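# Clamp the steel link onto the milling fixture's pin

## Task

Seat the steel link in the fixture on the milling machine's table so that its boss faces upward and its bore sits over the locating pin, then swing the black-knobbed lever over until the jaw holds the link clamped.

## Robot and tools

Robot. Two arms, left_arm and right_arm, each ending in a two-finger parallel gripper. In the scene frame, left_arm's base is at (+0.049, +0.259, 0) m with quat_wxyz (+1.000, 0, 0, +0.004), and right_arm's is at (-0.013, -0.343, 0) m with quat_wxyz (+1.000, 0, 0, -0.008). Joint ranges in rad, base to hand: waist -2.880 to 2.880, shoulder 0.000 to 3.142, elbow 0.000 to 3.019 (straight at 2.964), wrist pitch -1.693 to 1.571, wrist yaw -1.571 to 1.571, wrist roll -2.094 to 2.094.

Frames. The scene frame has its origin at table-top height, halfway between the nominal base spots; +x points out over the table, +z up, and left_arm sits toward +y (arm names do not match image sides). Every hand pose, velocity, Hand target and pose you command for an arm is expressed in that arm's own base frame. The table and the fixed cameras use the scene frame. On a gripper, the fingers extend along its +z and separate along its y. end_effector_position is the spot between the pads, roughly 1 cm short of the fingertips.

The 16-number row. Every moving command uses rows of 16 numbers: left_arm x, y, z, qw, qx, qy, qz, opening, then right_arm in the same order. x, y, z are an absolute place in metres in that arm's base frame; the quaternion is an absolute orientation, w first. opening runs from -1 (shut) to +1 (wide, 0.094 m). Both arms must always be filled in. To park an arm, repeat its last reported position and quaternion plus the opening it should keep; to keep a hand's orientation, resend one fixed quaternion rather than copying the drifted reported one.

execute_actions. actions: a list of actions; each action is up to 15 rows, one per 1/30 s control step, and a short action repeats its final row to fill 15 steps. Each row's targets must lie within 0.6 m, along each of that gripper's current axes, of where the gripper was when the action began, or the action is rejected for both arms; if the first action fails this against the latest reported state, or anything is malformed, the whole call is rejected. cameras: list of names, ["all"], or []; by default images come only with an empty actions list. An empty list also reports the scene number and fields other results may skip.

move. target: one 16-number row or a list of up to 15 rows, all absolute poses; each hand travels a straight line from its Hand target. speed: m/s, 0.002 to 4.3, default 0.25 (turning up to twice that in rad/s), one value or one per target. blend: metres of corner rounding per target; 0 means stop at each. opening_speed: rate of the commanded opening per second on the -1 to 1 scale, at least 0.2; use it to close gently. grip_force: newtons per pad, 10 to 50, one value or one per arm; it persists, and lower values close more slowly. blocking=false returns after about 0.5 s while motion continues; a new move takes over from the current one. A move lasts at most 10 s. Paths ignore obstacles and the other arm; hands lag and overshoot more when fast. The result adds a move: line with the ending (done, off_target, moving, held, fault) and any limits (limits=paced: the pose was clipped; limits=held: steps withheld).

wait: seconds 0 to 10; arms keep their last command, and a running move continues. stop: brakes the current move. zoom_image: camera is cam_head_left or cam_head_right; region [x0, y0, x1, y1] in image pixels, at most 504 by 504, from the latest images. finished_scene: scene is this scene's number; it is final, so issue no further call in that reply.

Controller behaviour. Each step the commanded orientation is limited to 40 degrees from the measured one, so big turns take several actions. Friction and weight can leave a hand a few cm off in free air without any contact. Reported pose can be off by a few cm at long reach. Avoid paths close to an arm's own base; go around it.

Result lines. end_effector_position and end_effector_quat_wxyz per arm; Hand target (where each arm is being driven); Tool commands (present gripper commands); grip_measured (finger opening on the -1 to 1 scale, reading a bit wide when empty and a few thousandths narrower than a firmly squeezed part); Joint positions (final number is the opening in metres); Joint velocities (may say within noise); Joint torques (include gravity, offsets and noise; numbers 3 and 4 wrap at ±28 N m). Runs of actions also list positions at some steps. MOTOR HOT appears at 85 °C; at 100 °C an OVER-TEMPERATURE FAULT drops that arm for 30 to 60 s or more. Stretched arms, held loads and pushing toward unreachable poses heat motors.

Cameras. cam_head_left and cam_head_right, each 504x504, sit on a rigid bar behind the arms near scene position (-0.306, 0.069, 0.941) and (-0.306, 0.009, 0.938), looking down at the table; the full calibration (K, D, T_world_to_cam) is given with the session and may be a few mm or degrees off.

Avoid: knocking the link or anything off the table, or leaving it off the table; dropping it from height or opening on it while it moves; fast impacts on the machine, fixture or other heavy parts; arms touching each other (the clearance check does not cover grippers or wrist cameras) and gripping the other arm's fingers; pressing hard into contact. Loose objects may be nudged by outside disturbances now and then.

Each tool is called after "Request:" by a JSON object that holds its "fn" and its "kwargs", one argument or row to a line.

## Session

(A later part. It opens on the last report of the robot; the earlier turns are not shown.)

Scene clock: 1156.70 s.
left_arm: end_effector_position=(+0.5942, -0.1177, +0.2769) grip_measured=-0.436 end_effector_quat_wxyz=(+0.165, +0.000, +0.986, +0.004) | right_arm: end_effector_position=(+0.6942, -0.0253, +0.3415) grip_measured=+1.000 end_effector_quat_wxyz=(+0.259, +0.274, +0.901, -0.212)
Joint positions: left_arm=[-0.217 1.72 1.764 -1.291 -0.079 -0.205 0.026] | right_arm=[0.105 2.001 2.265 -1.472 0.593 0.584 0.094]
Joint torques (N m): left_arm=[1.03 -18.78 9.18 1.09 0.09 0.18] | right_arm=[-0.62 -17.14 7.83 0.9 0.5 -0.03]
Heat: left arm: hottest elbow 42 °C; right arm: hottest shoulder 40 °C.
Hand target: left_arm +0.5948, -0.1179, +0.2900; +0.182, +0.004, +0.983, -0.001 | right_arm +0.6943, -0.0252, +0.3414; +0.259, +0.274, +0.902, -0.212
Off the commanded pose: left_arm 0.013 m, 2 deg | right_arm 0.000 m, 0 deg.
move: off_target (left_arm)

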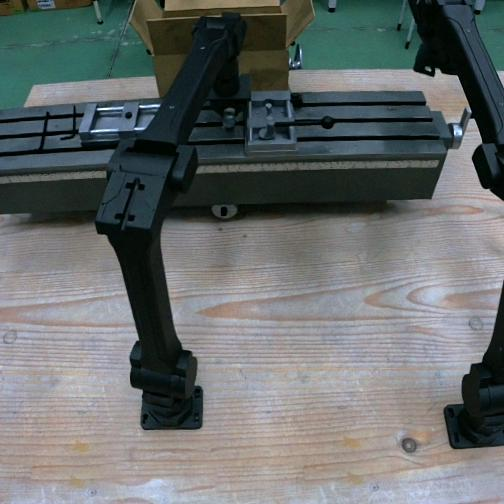

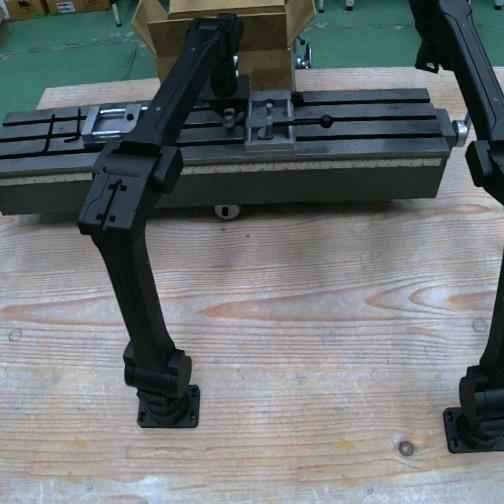

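Request:
{"fn": "move", "kwargs": {
  "target": [
    [0.595, -0.122, 0.35, 0.1822, 0.0039, 0.9832, -0.0007, -0.8, 0.6942, -0.0253, 0.3415, 0.259, 0.274, 0.901, -0.212, 1.0],
    [0.603, -0.2155, 0.345, 0.1908, 0.0039, 0.9816, -0.0007, -0.8, 0.6942, -0.0253, 0.3415, 0.259, 0.274, 0.901, -0.212, 1.0]
  ],
  "speed": 0.12,
  "cameras": ["all"]
}}

Request:
{"fn": "zoom_image", "kwargs": {
  "camera": "cam_head_left",
  "region": [240, 70, 310, 140]
}}

Request:
{"fn": "zoom_image", "kwargs": {
  "camera": "cam_head_right",
  "region": [240, 70, 310, 140]
}}

Scene clock: 1214.87 s.
left_arm: end_effector_position=(+0.5946, -0.2095, +0.3250) grip_measured=-0.436 end_effector_quat_wxyz=(+0.172, +0.008, +0.985, +0.005) | right_arm: end_effector_position=(+0.6942, -0.0253, +0.3415) grip_measured=+1.000 end_effector_quat_wxyz=(+0.259, +0.274, +0.901, -0.212)
Joint positions: left_arm=[-0.374 1.812 2.014 -1.452 -0.132 -0.336 0.026] | right_arm=[0.105 2.001 2.265 -1.472 0.593 0.584 0.094]
Joint torques (N m): left_arm=[0.67 -17.67 13.63 0.2 -0.34 -0.01] | right_arm=[-0.62 -17.08 7.86 0.83 0.5 -0.04]
Heat: left arm: hottest elbow 39 °C; right arm: hottest shoulder 41 °C.
Hand target: left_arm +0.6020, -0.2150, +0.3447; +0.191, +0.004, +0.982, -0.001 | right_arm +0.6943, -0.0252, +0.3414; +0.259, +0.274, +0.902, -0.212
Off the commanded pose: left_arm 0.023 m, 2 deg | right_arm 0.000 m, 0 deg.
move: off_target (left_arm)

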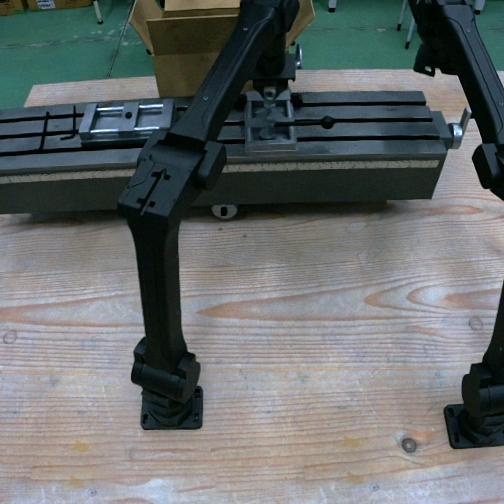

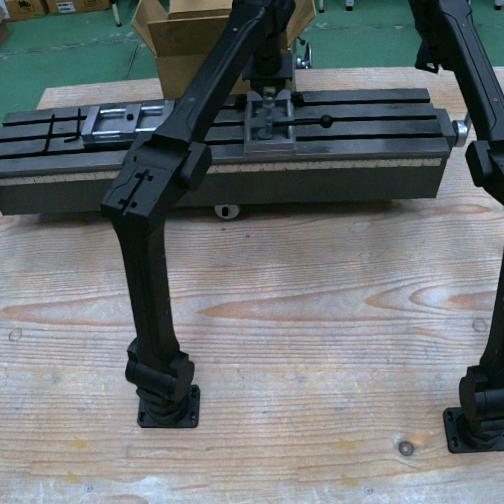

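Scaled by 7.200 from the camera's 504x504 image, which has a finer 720x720 frame.

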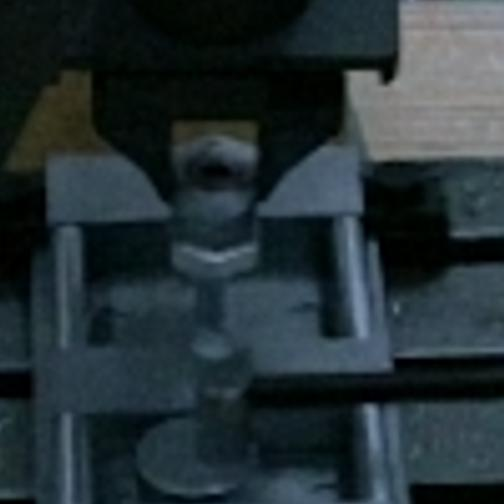

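Scaled by 7.200 from the camera's 504x504 image, which has a finer 720x720 frame.

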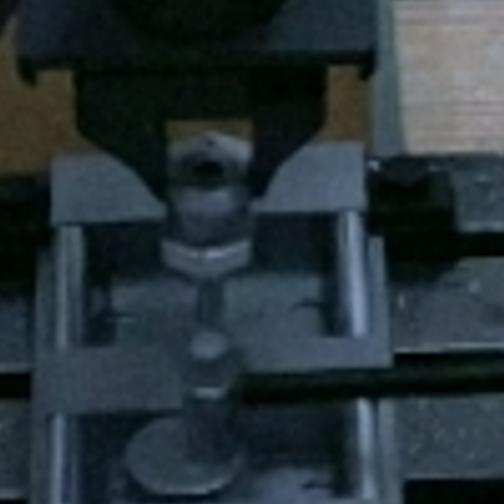

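Request:
{"fn": "move", "kwargs": {
  "target": [
    [0.610, -0.2145, 0.328, 0.1908, 0.0039, 0.9816, -0.0007, -0.8, 0.6942, -0.0253, 0.3415, 0.259, 0.274, 0.901, -0.212, 1.0]
  ],
  "speed": 0.06,
  "cameras": ["all"]
}}

Request:
{"fn": "zoom_image", "kwargs": {
  "camera": "cam_head_left",
  "region": [240, 70, 310, 140]
}}

Request:
{"fn": "zoom_image", "kwargs": {
  "camera": "cam_head_right",
  "region": [240, 70, 310, 140]
}}

Scene clock: 1233.50 s.
left_arm: end_effector_position=(+0.6000, -0.2116, +0.3202) grip_measured=-0.436 end_effector_quat_wxyz=(+0.175, +0.008, +0.984, +0.004) | right_arm: end_effector_position=(+0.6942, -0.0253, +0.3415) grip_measured=+1.000 end_effector_quat_wxyz=(+0.259, +0.274, +0.901, -0.212)
Joint positions: left_arm=[-0.374 1.821 2.014 -1.436 -0.132 -0.337 0.026] | right_arm=[0.105 2.001 2.265 -1.472 0.593 0.584 0.094]
Joint torques (N m): left_arm=[1.14 -17.96 11.23 1.07 -0.27 0.04] | right_arm=[-0.67 -17.2 7.87 0.83 0.5 -0.05]
Heat: left arm: hottest elbow 43 °C; right arm: hottest shoulder 41 °C.
Hand target: left_arm +0.6096, -0.2142, +0.3279; +0.191, +0.004, +0.982, -0.001 | right_arm +0.6943, -0.0252, +0.3414; +0.259, +0.274, +0.902, -0.212
Off the commanded pose: left_arm 0.013 m, 2 deg | right_arm 0.000 m, 0 deg.
move: off_target (left_arm)

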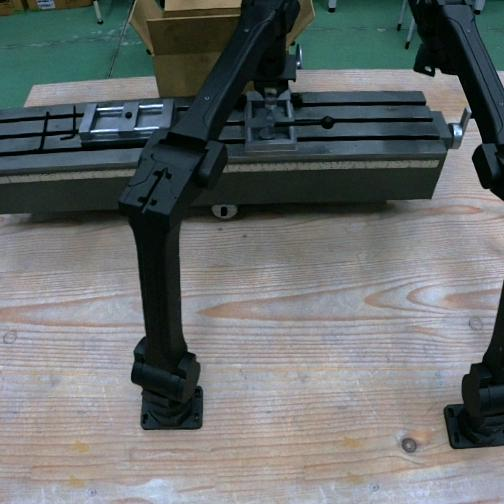

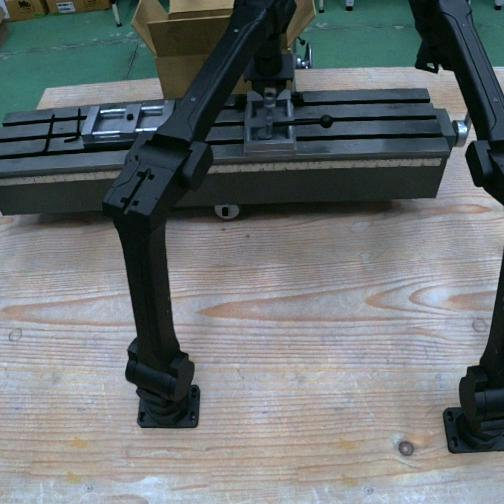

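Scaled by 7.200 from the camera's 504x504 image, which has a finer 720x720 frame.

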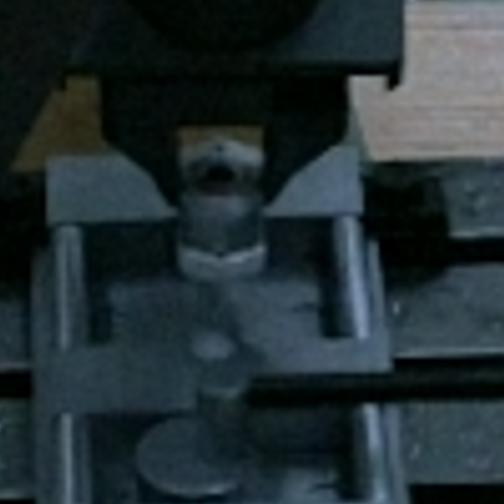

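Scaled by 7.200 from the camera's 504x504 image, which has a finer 720x720 frame.

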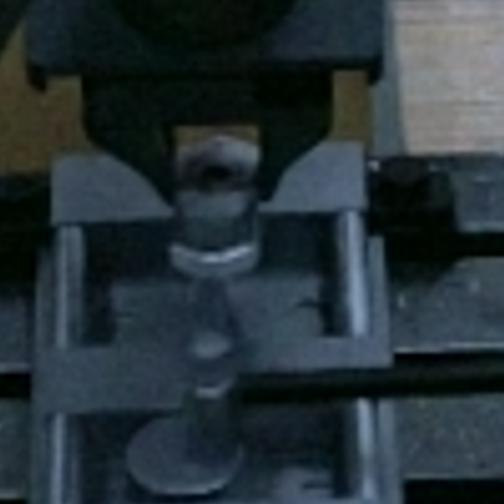

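Request:
{"fn": "move", "kwargs": {
  "target": [
    [0.611, -0.207, 0.318, 0.1908, 0.0039, 0.9816, -0.0007, -0.8, 0.6942, -0.0253, 0.3415, 0.259, 0.274, 0.901, -0.212, 1.0]
  ],
  "speed": 0.06,
  "cameras": ["all"]
}}

Request:
{"fn": "zoom_image", "kwargs": {
  "camera": "cam_head_left",
  "region": [240, 70, 310, 140]
}}

Request:
{"fn": "zoom_image", "kwargs": {
  "camera": "cam_head_right",
  "region": [240, 70, 310, 140]
}}

Scene clock: 1244.03 s.
left_arm: end_effector_position=(+0.6052, -0.2118, +0.3157) grip_measured=-0.436 end_effector_quat_wxyz=(+0.183, +0.006, +0.983, +0.001) | right_arm: end_effector_position=(+0.6942, -0.0253, +0.3415) grip_measured=+1.000 end_effector_quat_wxyz=(+0.259, +0.274, +0.901, -0.212)
Joint positions: left_arm=[-0.372 1.821 1.998 -1.403 -0.132 -0.337 0.026] | right_arm=[0.105 2.001 2.265 -1.472 0.593 0.584 0.094]
Joint torques (N m): left_arm=[1.79 -18.78 9.2 1.17 -0.09 0.16] | right_arm=[-0.56 -17.2 7.83 0.88 0.51 -0.04]
Heat: left arm: hottest elbow 43 °C; right arm: hottest shoulder 41 °C.
Hand target: left_arm +0.6109, -0.2070, +0.3180; +0.191, +0.004, +0.982, -0.001 | right_arm +0.6943, -0.0252, +0.3414; +0.259, +0.274, +0.902, -0.212
Off the commanded pose: left_arm 0.008 m, 1 deg | right_arm 0.000 m, 0 deg.
move: done

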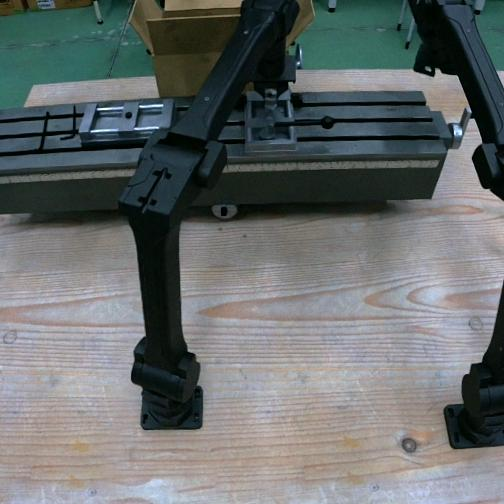

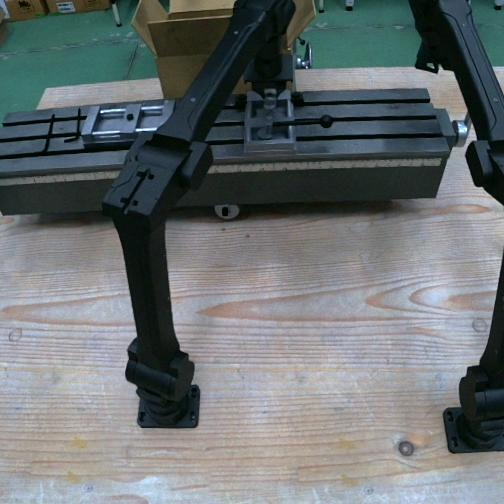

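Scaled by 7.200 from the camera's 504x504 image, which has a finer 720x720 frame.

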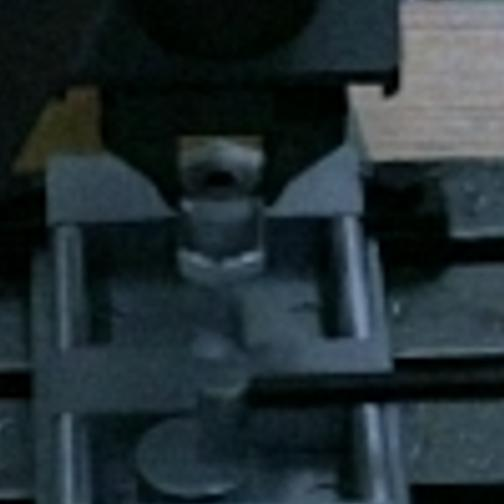

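Scaled by 7.200 from the camera's 504x504 image, which has a finer 720x720 frame.

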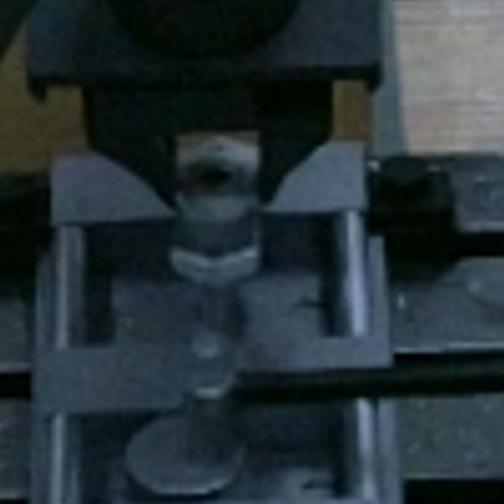

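Request:
{"fn": "move", "kwargs": {
  "target": [
    [0.604, -0.2015, 0.305, 0.1908, 0.0039, 0.9816, -0.0007, -0.8, 0.6942, -0.0253, 0.3415, 0.259, 0.274, 0.901, -0.212, 1.0]
  ],
  "speed": 0.06,
  "cameras": ["all"]
}}

Request:
{"fn": "zoom_image", "kwargs": {
  "camera": "cam_head_left",
  "region": [240, 70, 310, 140]
}}

Request:
{"fn": "zoom_image", "kwargs": {
  "camera": "cam_head_right",
  "region": [240, 70, 310, 140]
}}

Scene clock: 1257.00 s.
left_arm: end_effector_position=(+0.6020, -0.2091, +0.3034) grip_measured=-0.436 end_effector_quat_wxyz=(+0.187, +0.005, +0.982, +0.000) | right_arm: end_effector_position=(+0.6942, -0.0253, +0.3415) grip_measured=+1.000 end_effector_quat_wxyz=(+0.259, +0.274, +0.901, -0.212)
Joint positions: left_arm=[-0.369 1.797 1.929 -1.35 -0.131 -0.335 0.026] | right_arm=[0.105 2.001 2.265 -1.472 0.593 0.584 0.094]
Joint torques (N m): left_arm=[1.96 -18.9 8.5 0.94 -0.04 0.18] | right_arm=[-0.44 -16.91 7.83 0.9 0.5 -0.03]
Heat: left arm: hottest elbow 41 °C; right arm: hottest shoulder 41 °C.
Hand target: left_arm +0.6039, -0.2015, +0.3050; +0.191, +0.004, +0.982, -0.001 | right_arm +0.6943, -0.0252, +0.3414; +0.259, +0.274, +0.902, -0.212
Off the commanded pose: left_arm 0.008 m, 0 deg | right_arm 0.000 m, 0 deg.
move: done

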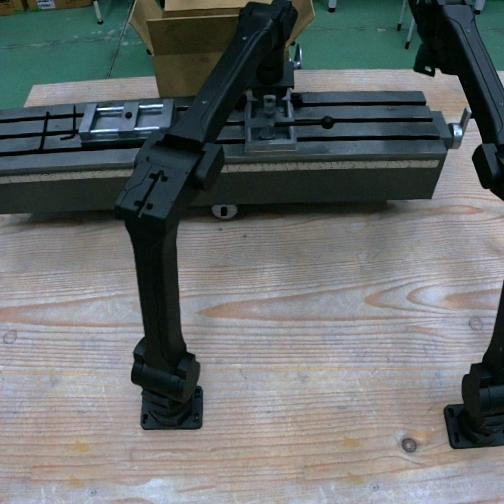

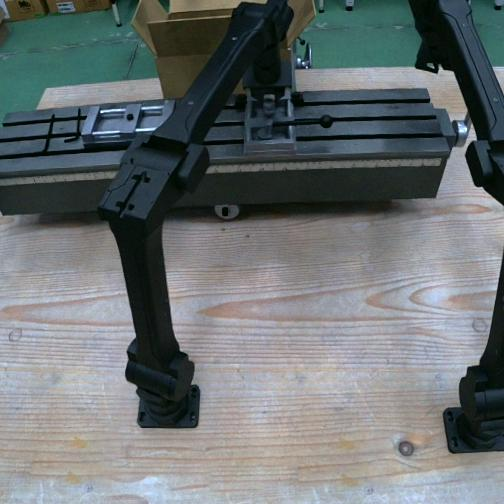

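Scaled by 7.200 from the camera's 504x504 image, which has a finer 720x720 frame.

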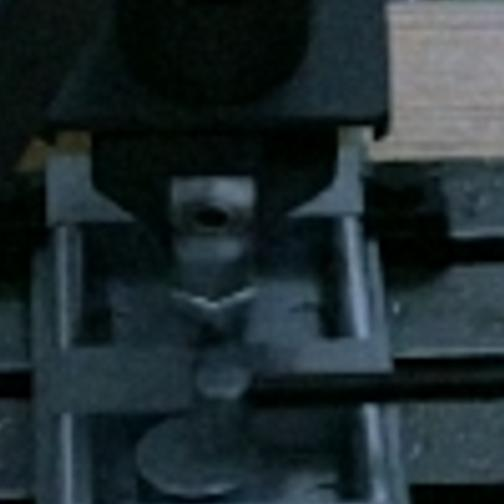

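Scaled by 7.200 from the camera's 504x504 image, which has a finer 720x720 frame.

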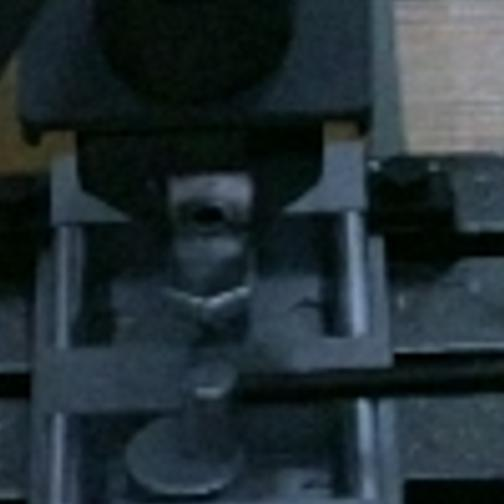

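Request:
{"fn": "move", "kwargs": {
  "target": [
    [0.604, -0.2015, 0.285, 0.1908, 0.0039, 0.9816, -0.0007, -0.8, 0.6942, -0.0253, 0.3415, 0.259, 0.274, 0.901, -0.212, 1.0]
  ],
  "speed": 0.06,
  "cameras": ["all"]
}}

Request:
{"fn": "zoom_image", "kwargs": {
  "camera": "cam_head_left",
  "region": [240, 70, 310, 140]
}}

Request:
{"fn": "zoom_image", "kwargs": {
  "camera": "cam_head_right",
  "region": [240, 70, 310, 140]
}}

Scene clock: 1266.70 s.
left_arm: end_effector_position=(+0.6016, -0.2090, +0.3032) grip_measured=-0.436 end_effector_quat_wxyz=(+0.205, +0.004, +0.979, -0.007) | right_arm: end_effector_position=(+0.6942, -0.0253, +0.3415) grip_measured=+1.000 end_effector_quat_wxyz=(+0.259, +0.274, +0.901, -0.212)
Joint positions: left_arm=[-0.369 1.768 1.879 -1.29 -0.131 -0.335 0.026] | right_arm=[0.105 2.001 2.265 -1.472 0.593 0.584 0.094]
Joint torques (N m): left_arm=[1.96 -17.2 7.61 0.9 -0.02 0.18] | right_arm=[-0.56 -17.2 7.87 0.85 0.51 -0.03]
Heat: left arm: hottest elbow 41 °C; right arm: hottest shoulder 41 °C.
Hand target: left_arm +0.6036, -0.2015, +0.2852; +0.191, +0.004, +0.982, -0.001 | right_arm +0.6943, -0.0252, +0.3414; +0.259, +0.274, +0.902, -0.212
Off the commanded pose: left_arm 0.020 m, 2 deg | right_arm 0.000 m, 0 deg.
move: off_target (left_arm)

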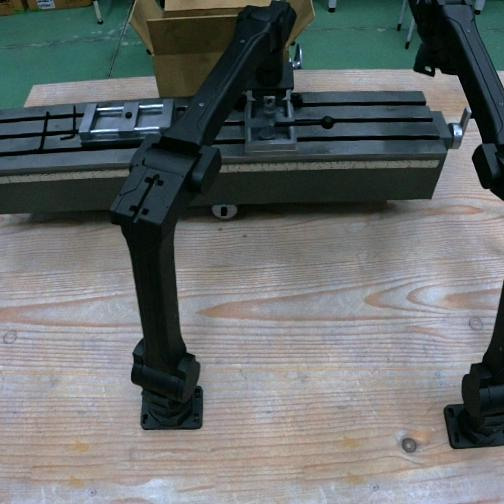

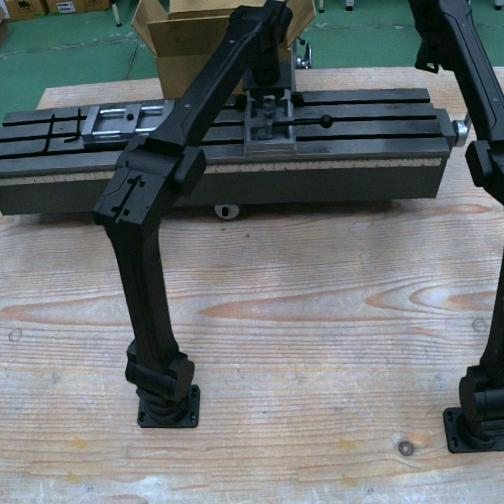

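Scaled by 7.200 from the camera's 504x504 image, which has a finer 720x720 frame.

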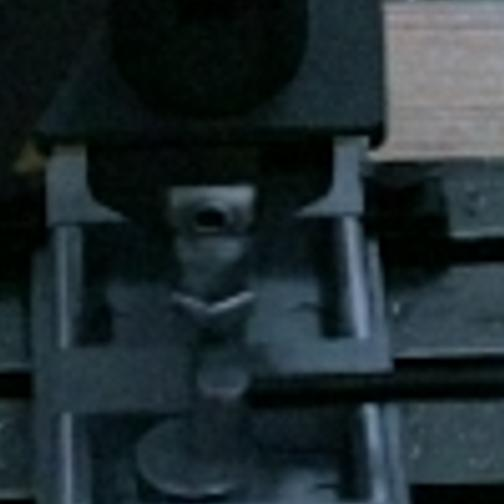

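Scaled by 7.200 from the camera's 504x504 image, which has a finer 720x720 frame.

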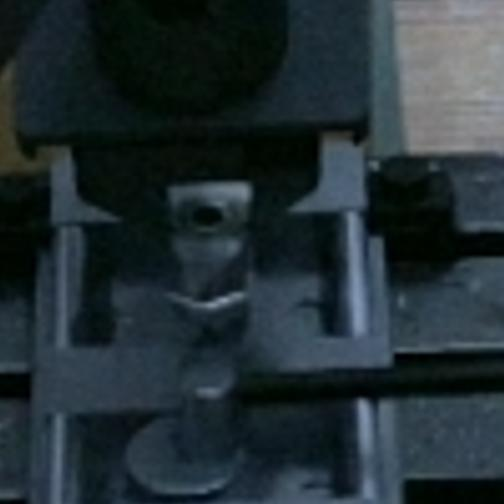

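Request:
{"fn": "move", "kwargs": {
  "target": [
    [0.604, -0.2005, 0.288, 0.1693, 0.0039, 0.9856, -0.0007, -0.8, 0.6942, -0.0253, 0.3415, 0.259, 0.274, 0.901, -0.212, 1.0],
    [0.588, -0.2005, 0.288, 0.1693, 0.0039, 0.9856, -0.0007, -0.8, 0.6942, -0.0253, 0.3415, 0.259, 0.274, 0.901, -0.212, 1.0]
  ],
  "speed": 0.02
}}

Request:
{"fn": "move", "kwargs": {
  "target": [
    [0.618, -0.2005, 0.288, 0.1693, 0.0039, 0.9856, -0.0007, -0.8, 0.6942, -0.0253, 0.3415, 0.259, 0.274, 0.901, -0.212, 1.0]
  ],
  "speed": 0.02
}}

Scene clock: 1307.17 s.
left_arm: end_effector_position=(+0.5959, -0.2076, +0.2917) grip_measured=-0.436 end_effector_quat_wxyz=(+0.180, +0.006, +0.984, -0.007) | right_arm: end_effector_position=(+0.6942, -0.0253, +0.3415) grip_measured=+1.000 end_effector_quat_wxyz=(+0.259, +0.274, +0.901, -0.212)
Joint positions: left_arm=[-0.365 1.78 1.878 -1.323 -0.112 -0.334 0.026] | right_arm=[0.105 2.001 2.265 -1.472 0.593 0.584 0.094]
Joint torques (N m): left_arm=[1.49 -19.25 7.62 -0.01 -0.24 0.09] | right_arm=[-0.73 -17.03 7.84 0.9 0.51 -0.05]
Heat: left arm: hottest elbow 39 °C; right arm: hottest shoulder 41 °C.
Hand target: left_arm +0.5881, -0.2008, +0.2882; +0.169, +0.004, +0.986, -0.001 | right_arm +0.6943, -0.0252, +0.3414; +0.259, +0.274, +0.902, -0.212
Off the commanded pose: left_arm 0.011 m, 1 deg | right_arm 0.000 m, 0 deg.
move: off_target (left_arm)

Scene clock: 1309.10 s.
left_arm: end_effector_position=(+0.5985, -0.2081, +0.2924) grip_measured=-0.436 end_effector_quat_wxyz=(+0.169, +0.008, +0.986, -0.004) | right_arm: end_effector_position=(+0.6942, -0.0253, +0.3415) grip_measured=+1.000 end_effector_quat_wxyz=(+0.259, +0.274, +0.901, -0.212)
Joint positions: left_arm=[-0.364 1.805 1.92 -1.364 -0.109 -0.33 0.026] | right_arm=[0.105 2.001 2.265 -1.472 0.593 0.584 0.094]
Joint torques (N m): left_arm=[2.55 -15.5 12.71 0.43 -0.13 0.22] | right_arm=[-0.32 -16.97 7.84 0.88 0.5 -0.04]
Heat: left arm: hottest elbow 39 °C; right arm: hottest shoulder 41 °C.
Hand target: left_arm +0.6169, -0.2001, +0.2876; +0.170, +0.004, +0.985, -0.001 | right_arm +0.6943, -0.0252, +0.3414; +0.259, +0.274, +0.902, -0.212
Off the commanded pose: left_arm 0.021 m, 1 deg | right_arm 0.000 m, 0 deg.
move: off_target (left_arm)

Request:
{"fn": "move", "kwargs": {
  "target": [
    [0.600, -0.208, 0.278, 0.1693, 0.0039, 0.9856, -0.0007, -0.8, 0.6942, -0.0253, 0.3415, 0.259, 0.274, 0.901, -0.212, 1.0]
  ],
  "speed": 0.05,
  "cameras": ["all"]
}}

Request:
{"fn": "zoom_image", "kwargs": {
  "camera": "cam_head_left",
  "region": [240, 70, 310, 140]
}}

Request:
{"fn": "zoom_image", "kwargs": {
  "camera": "cam_head_right",
  "region": [240, 70, 310, 140]
}}

Scene clock: 1321.80 s.
left_arm: end_effector_position=(+0.5983, -0.2080, +0.2921) grip_measured=-0.436 end_effector_quat_wxyz=(+0.176, +0.007, +0.984, -0.006) | right_arm: end_effector_position=(+0.6942, -0.0253, +0.3415) grip_measured=+1.000 end_effector_quat_wxyz=(+0.259, +0.274, +0.901, -0.212)
Joint positions: left_arm=[-0.364 1.793 1.899 -1.339 -0.109 -0.33 0.026] | right_arm=[0.105 2.001 2.265 -1.472 0.593 0.584 0.094]
Joint torques (N m): left_arm=[0.97 -17.67 7.83 0.98 -0.44 0.01] | right_arm=[-0.56 -17.14 7.87 0.88 0.5 -0.04]
Heat: left arm: hottest elbow 39 °C; right arm: hottest shoulder 41 °C.
Hand target: left_arm +0.5998, -0.2080, +0.2782; +0.169, +0.004, +0.986, -0.001 | right_arm +0.6943, -0.0252, +0.3414; +0.259, +0.274, +0.902, -0.212
Off the commanded pose: left_arm 0.014 m, 1 deg | right_arm 0.000 m, 0 deg.
move: off_target (left_arm)

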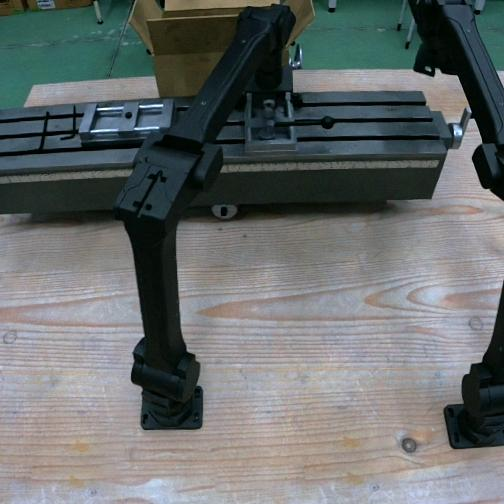

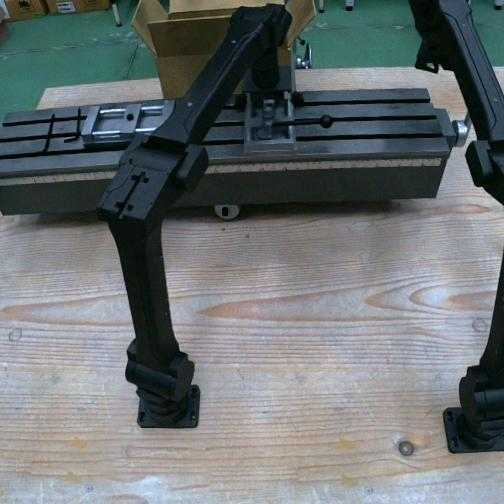

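Scaled by 7.200 from the camera's 504x504 image, which has a finer 720x720 frame.

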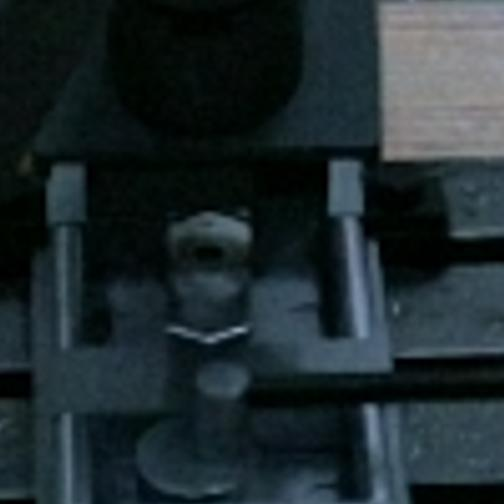

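Scaled by 7.200 from the camera's 504x504 image, which has a finer 720x720 frame.

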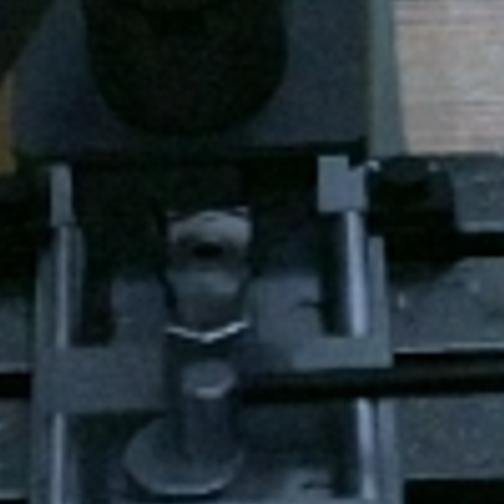

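Request:
{"fn": "move", "kwargs": {
  "target": [
    [0.599, -0.208, 0.290, 0.1736, 0.0039, 0.9848, -0.0007, -0.8, 0.6942, -0.0253, 0.3415, 0.259, 0.274, 0.901, -0.212, 1.0]
  ],
  "speed": 0.05
}}

Request:
{"fn": "move", "kwargs": {
  "target": [
    [0.599, -0.208, 0.290, 0.1736, 0.0039, 0.9848, -0.0007, 0.0, 0.6942, -0.0253, 0.3415, 0.259, 0.274, 0.901, -0.212, 1.0]
  ],
  "speed": 0.05,
  "opening_speed": 1.0,
  "cameras": ["all"]
}}

Request:
{"fn": "zoom_image", "kwargs": {
  "camera": "cam_head_left",
  "region": [240, 70, 310, 140]
}}

Request:
{"fn": "zoom_image", "kwargs": {
  "camera": "cam_head_right",
  "region": [240, 70, 310, 140]
}}

Scene clock: 1348.17 s.
left_arm: end_effector_position=(+0.5983, -0.2079, +0.2919) grip_measured=-0.436 end_effector_quat_wxyz=(+0.176, +0.007, +0.984, -0.005) | right_arm: end_effector_position=(+0.6942, -0.0253, +0.3415) grip_measured=+1.000 end_effector_quat_wxyz=(+0.259, +0.274, +0.901, -0.212)
Joint positions: left_arm=[-0.364 1.793 1.898 -1.339 -0.111 -0.33 0.026] | right_arm=[0.105 2.001 2.265 -1.472 0.593 0.584 0.094]
Joint torques (N m): left_arm=[0.85 -17.79 9.63 0.27 -0.49 0.01] | right_arm=[-0.38 -17.08 7.86 0.87 0.5 -0.05]
Heat: left arm: hottest elbow 37 °C; right arm: hottest shoulder 41 °C.
Hand target: left_arm +0.5990, -0.2079, +0.2898; +0.174, +0.004, +0.985, -0.001 | right_arm +0.6943, -0.0252, +0.3414; +0.259, +0.274, +0.902, -0.212
Off the commanded pose: left_arm 0.002 m, 1 deg | right_arm 0.000 m, 0 deg.
move: done

Scene clock: 1349.37 s.
left_arm: end_effector_position=(+0.5986, -0.2071, +0.2920) grip_measured=-0.003 end_effector_quat_wxyz=(+0.177, +0.007, +0.984, -0.003) | right_arm: end_effector_position=(+0.6942, -0.0253, +0.3415) grip_measured=+1.000 end_effector_quat_wxyz=(+0.259, +0.274, +0.901, -0.212)
Joint positions: left_arm=[-0.364 1.793 1.898 -1.339 -0.116 -0.331 0.047] | right_arm=[0.105 2.001 2.265 -1.472 0.593 0.584 0.094]
Joint torques (N m): left_arm=[1.08 -17.85 9.69 0.27 -0.3 0.01] | right_arm=[-0.5 -17.14 7.79 0.85 0.49 -0.05]
Heat: left arm: hottest elbow 37 °C; right arm: hottest shoulder 41 °C.
Hand target: left_arm +0.5990, -0.2079, +0.2899; +0.174, +0.004, +0.985, -0.001 | right_arm +0.6943, -0.0252, +0.3414; +0.259, +0.274, +0.902, -0.212
Off the commanded pose: left_arm 0.002 m, 1 deg | right_arm 0.000 m, 0 deg.
move: done

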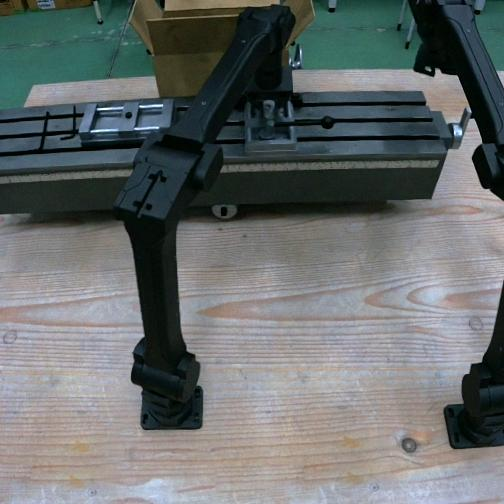

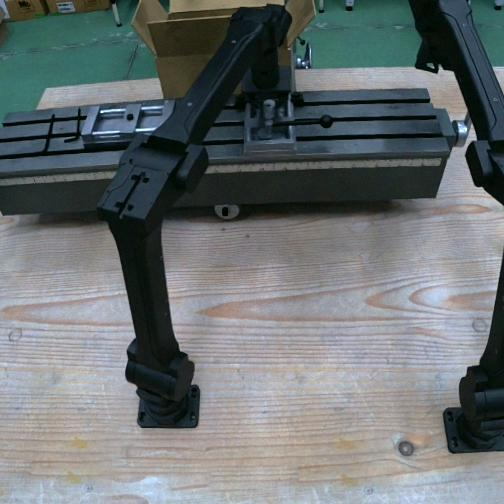

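Scaled by 7.200 from the camera's 504x504 image, which has a finer 720x720 frame.

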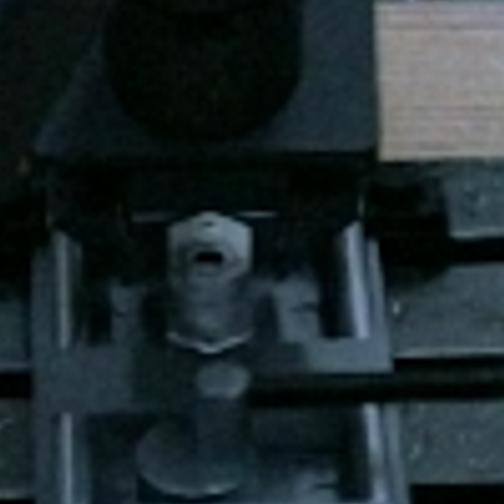

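Scaled by 7.200 from the camera's 504x504 image, which has a finer 720x720 frame.

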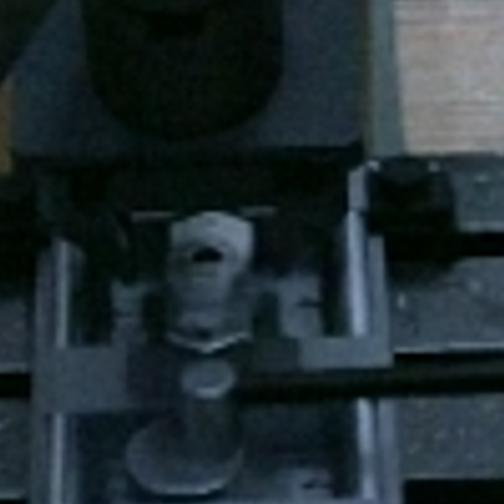

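Request:
{"fn": "move", "kwargs": {
  "target": [
    [0.600, -0.208, 0.38, 0.1736, 0.0039, 0.9848, -0.0007, 0.0, 0.6942, -0.0253, 0.3415, 0.259, 0.274, 0.901, -0.212, 1.0],
    [0.45, -0.02, 0.40, 0.1736, 0.0039, 0.9848, -0.0007, 0.0, 0.6942, -0.0253, 0.3415, 0.259, 0.274, 0.901, -0.212, 1.0]
  ],
  "speed": 0.15,
  "blend": [0.02, 0],
  "cameras": ["all"]
}}

Request:
{"fn": "zoom_image", "kwargs": {
  "camera": "cam_head_left",
  "region": [240, 80, 310, 150]
}}

Request:
{"fn": "zoom_image", "kwargs": {
  "camera": "cam_head_right",
  "region": [240, 80, 310, 150]
}}

Request:
{"fn": "zoom_image", "kwargs": {
  "camera": "cam_head_left",
  "region": [250, 85, 290, 125]
}}

Scene clock: 1362.93 s.
left_arm: end_effector_position=(+0.4491, -0.0226, +0.4009) grip_measured=-0.002 end_effector_quat_wxyz=(+0.172, +0.002, +0.985, +0.000) | right_arm: end_effector_position=(+0.6942, -0.0253, +0.3415) grip_measured=+1.000 end_effector_quat_wxyz=(+0.259, +0.274, +0.901, -0.212)
Joint positions: left_arm=[-0.056 1.344 1.662 -1.544 -0.018 -0.049 0.047] | right_arm=[0.105 2.001 2.265 -1.472 0.593 0.584 0.094]
Joint torques (N m): left_arm=[1.49 -10.81 8.51 0.85 0.16 0.17] | right_arm=[-0.56 -17.2 7.86 0.84 0.49 -0.05]
Heat: left arm: hottest elbow 37 °C; right arm: hottest shoulder 41 °C.
Hand target: left_arm +0.4500, -0.0201, +0.4000; +0.173, +0.004, +0.985, -0.001 | right_arm +0.6943, -0.0252, +0.3414; +0.259, +0.274, +0.902, -0.212
Off the commanded pose: left_arm 0.003 m, 0 deg | right_arm 0.000 m, 0 deg.
move: done

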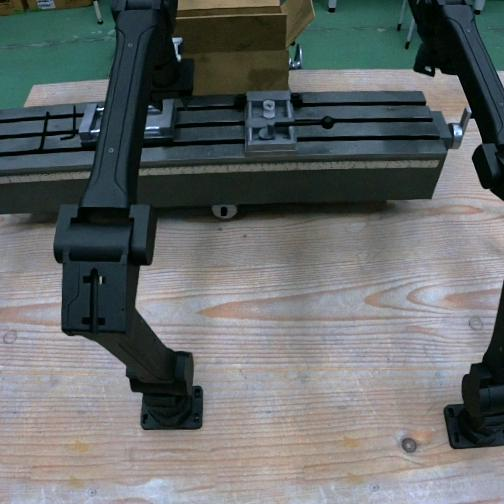

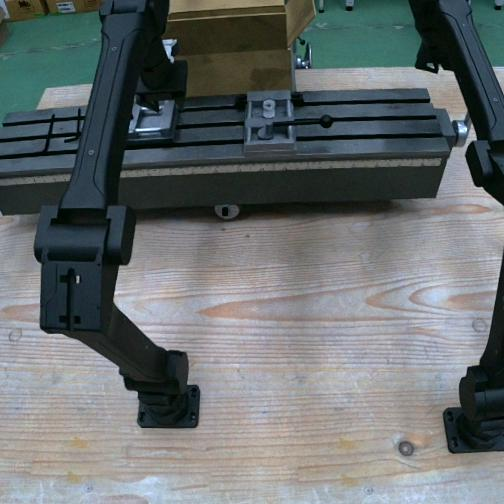

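Scaled by 7.200 from the camera's 504x504 image, which has a finer 720x720 frame.

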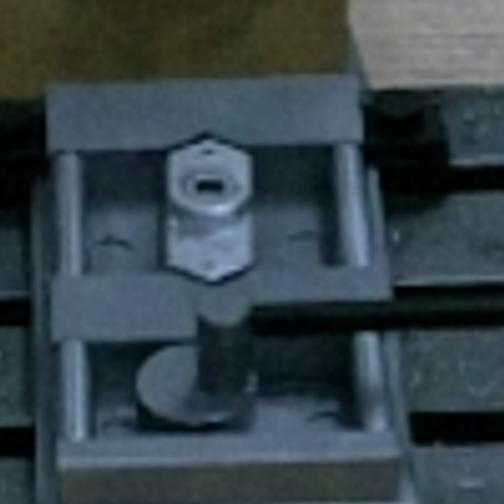

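Scaled by 7.200 from the camera's 504x504 image, which has a finer 720x720 frame.

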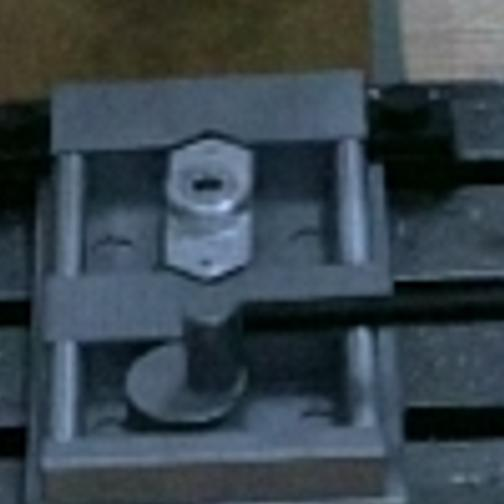

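Scaled by 12.600 from the camera's 504x504 image, which has a finer 720x720 frame.

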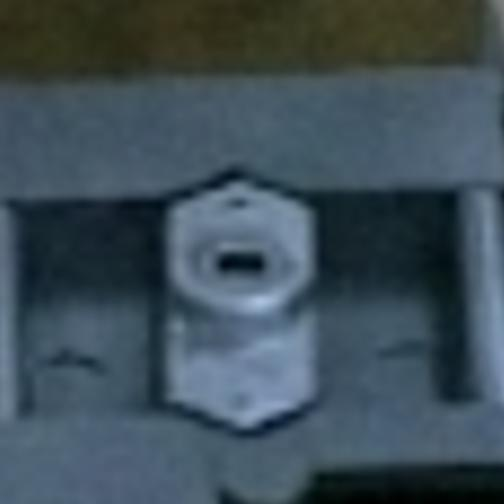

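Request:
{"fn": "move", "kwargs": {
  "target": [
    [0.45, -0.02, 0.40, 0.1736, 0.0039, 0.9848, -0.0007, 0.0, 0.6086, 0.2858, 0.38, 0.1305, -0.0078, 0.9914, 0.0010, -1.0]
  ],
  "speed": 0.25,
  "cameras": ["all"]
}}

Request:
{"fn": "zoom_image", "kwargs": {
  "camera": "cam_head_left",
  "region": [240, 50, 350, 160]
}}

Request:
{"fn": "zoom_image", "kwargs": {
  "camera": "cam_head_right",
  "region": [240, 50, 350, 160]
}}

Scene clock: 1437.90 s.
left_arm: end_effector_position=(+0.4491, -0.0226, +0.4009) grip_measured=-0.002 end_effector_quat_wxyz=(+0.172, +0.003, +0.985, +0.000) | right_arm: end_effector_position=(+0.6039, +0.2837, +0.3636) grip_measured=-0.975 end_effector_quat_wxyz=(+0.163, -0.008, +0.986, +0.014)
Joint positions: left_arm=[-0.056 1.344 1.662 -1.544 -0.018 -0.048 0.047] | right_arm=[0.471 2.002 2.414 -1.674 0.119 0.437 0.001]
Joint torques (N m): left_arm=[1.49 -10.81 8.51 0.81 0.16 0.18] | right_arm=[-0.97 -15.97 11.21 0.57 -0.04 -0.15]
Heat: left arm: hottest elbow 37 °C; right arm: hottest shoulder 41 °C.
Hand target: left_arm +0.4500, -0.0201, +0.4000; +0.173, +0.004, +0.985, -0.001 | right_arm +0.6076, +0.2853, +0.3793; +0.178, -0.011, +0.984, +0.023
Off the commanded pose: left_arm 0.003 m, 0 deg | right_arm 0.017 m, 4 deg.
joint sent to its limit (right arm) — joint 4 (wrist pitch), lower limit. The joint targets are off in orientation, not in position.
move: off_target (right_arm)

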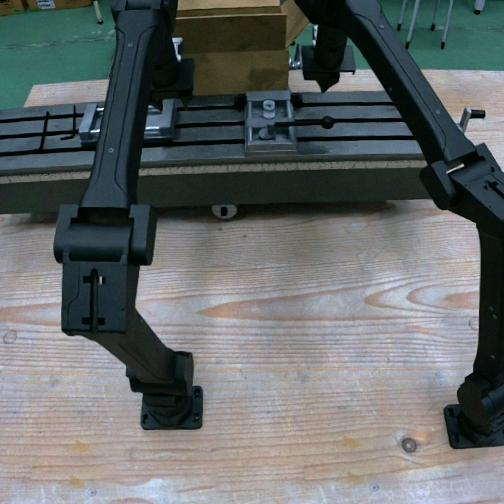

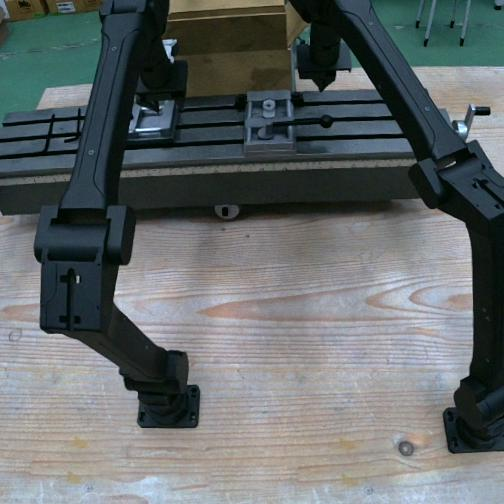

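Scaled by 4.582 from the camera's 504x504 image, which has a finer 720x720 frame.

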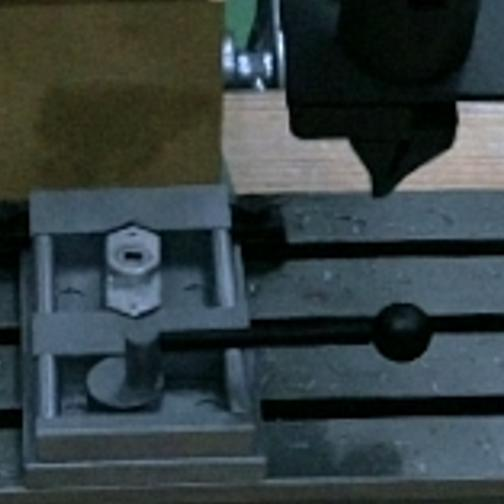

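Scaled by 4.582 from the camera's 504x504 image, which has a finer 720x720 frame.

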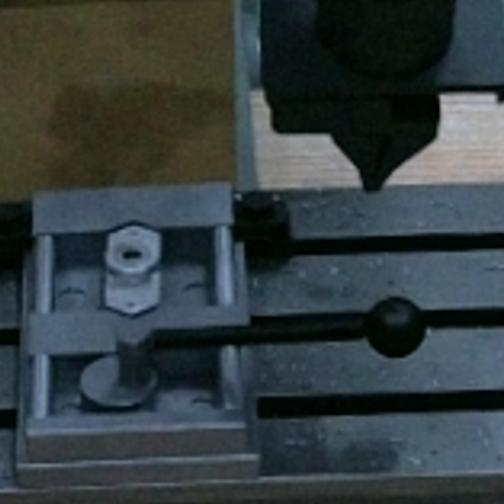

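Request:
{"fn": "move", "kwargs": {
  "target": [
    [0.45, -0.02, 0.40, 0.1736, 0.0039, 0.9848, -0.0007, 0.0, 0.6173, 0.304, 0.335, 0.1908, -0.0078, 0.9816, 0.0015, -1.0]
  ],
  "speed": 0.15,
  "cameras": ["all"]
}}

Request:
{"fn": "zoom_image", "kwargs": {
  "camera": "cam_head_left",
  "region": [240, 50, 350, 160]
}}

Request:
{"fn": "zoom_image", "kwargs": {
  "camera": "cam_head_right",
  "region": [240, 50, 350, 160]
}}

Scene clock: 1457.17 s.
left_arm: end_effector_position=(+0.4491, -0.0226, +0.4009) grip_measured=-0.002 end_effector_quat_wxyz=(+0.172, +0.003, +0.985, +0.000) | right_arm: end_effector_position=(+0.6164, +0.2993, +0.3327) grip_measured=-0.975 end_effector_quat_wxyz=(+0.183, -0.010, +0.983, -0.002)
Joint positions: left_arm=[-0.056 1.344 1.662 -1.544 -0.018 -0.048 0.047] | right_arm=[0.496 2.005 2.323 -1.561 0.172 0.447 0.001]
Joint torques (N m): left_arm=[1.49 -10.87 8.51 0.81 0.18 0.19] | right_arm=[-0.21 -16.97 7.83 1.35 0.35 0.02]
Heat: left arm: hottest elbow 37 °C; right arm: hottest elbow 40 °C.
Hand target: left_arm +0.4500, -0.0201, +0.4000; +0.173, +0.004, +0.985, -0.001 | right_arm +0.6173, +0.3039, +0.3350; +0.191, -0.008, +0.982, +0.002
Off the commanded pose: left_arm 0.003 m, 0 deg | right_arm 0.005 m, 1 deg.
move: done

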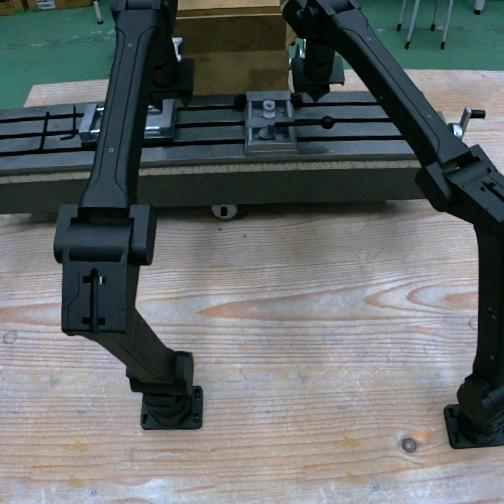

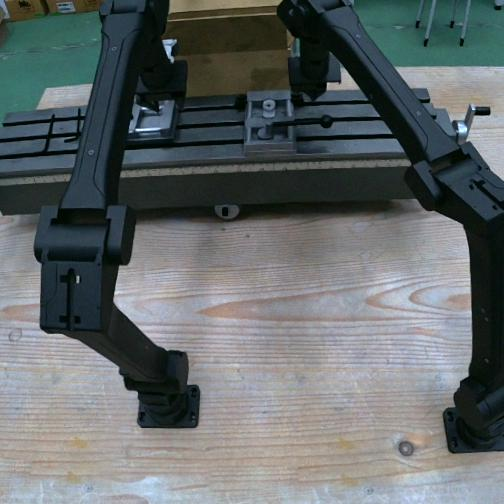

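Scaled by 4.582 from the camera's 504x504 image, which has a finer 720x720 frame.

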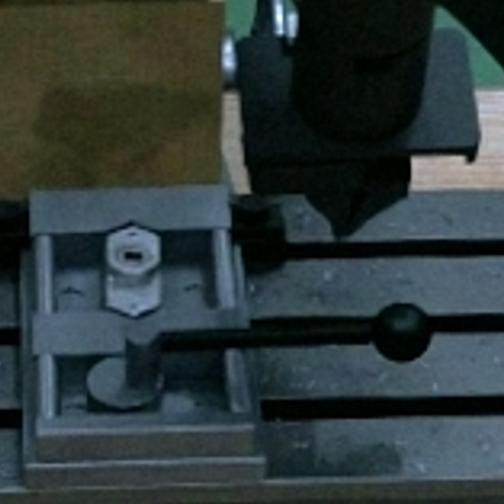

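Scaled by 4.582 from the camera's 504x504 image, which has a finer 720x720 frame.

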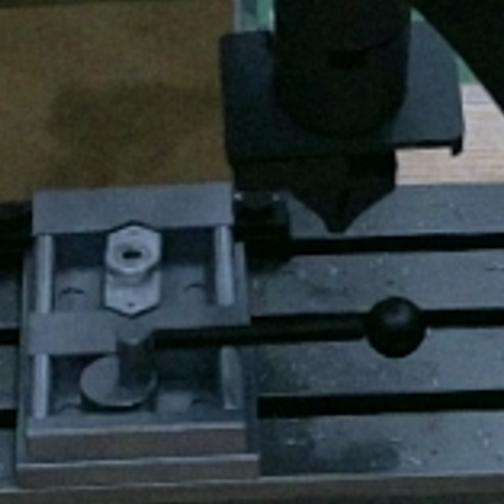

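Request:
{"fn": "zoom_image", "kwargs": {
  "camera": "cam_head_left",
  "region": [295, 80, 335, 130]
}}

Request:
{"fn": "zoom_image", "kwargs": {
  "camera": "cam_head_right",
  "region": [295, 80, 335, 130]
}}

Scaled by 10.080 from the camera's 504x504 image, which has a finer 720x720 frame.

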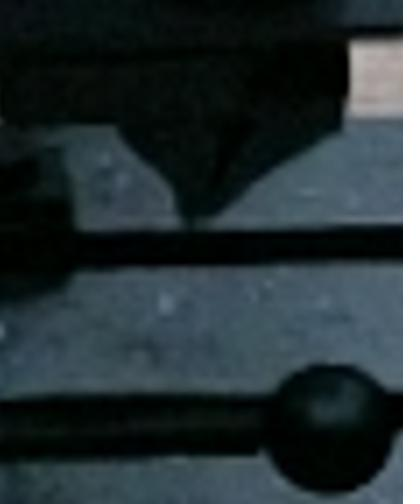

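Scaled by 10.080 from the camera's 504x504 image, which has a finer 720x720 frame.

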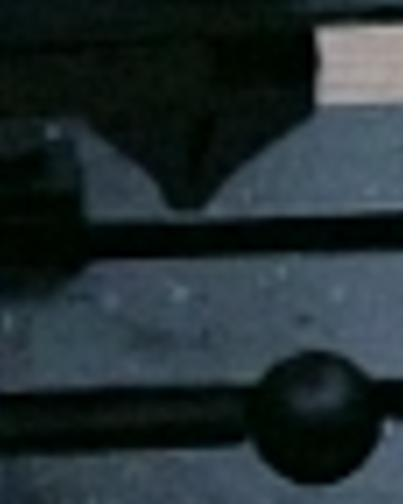

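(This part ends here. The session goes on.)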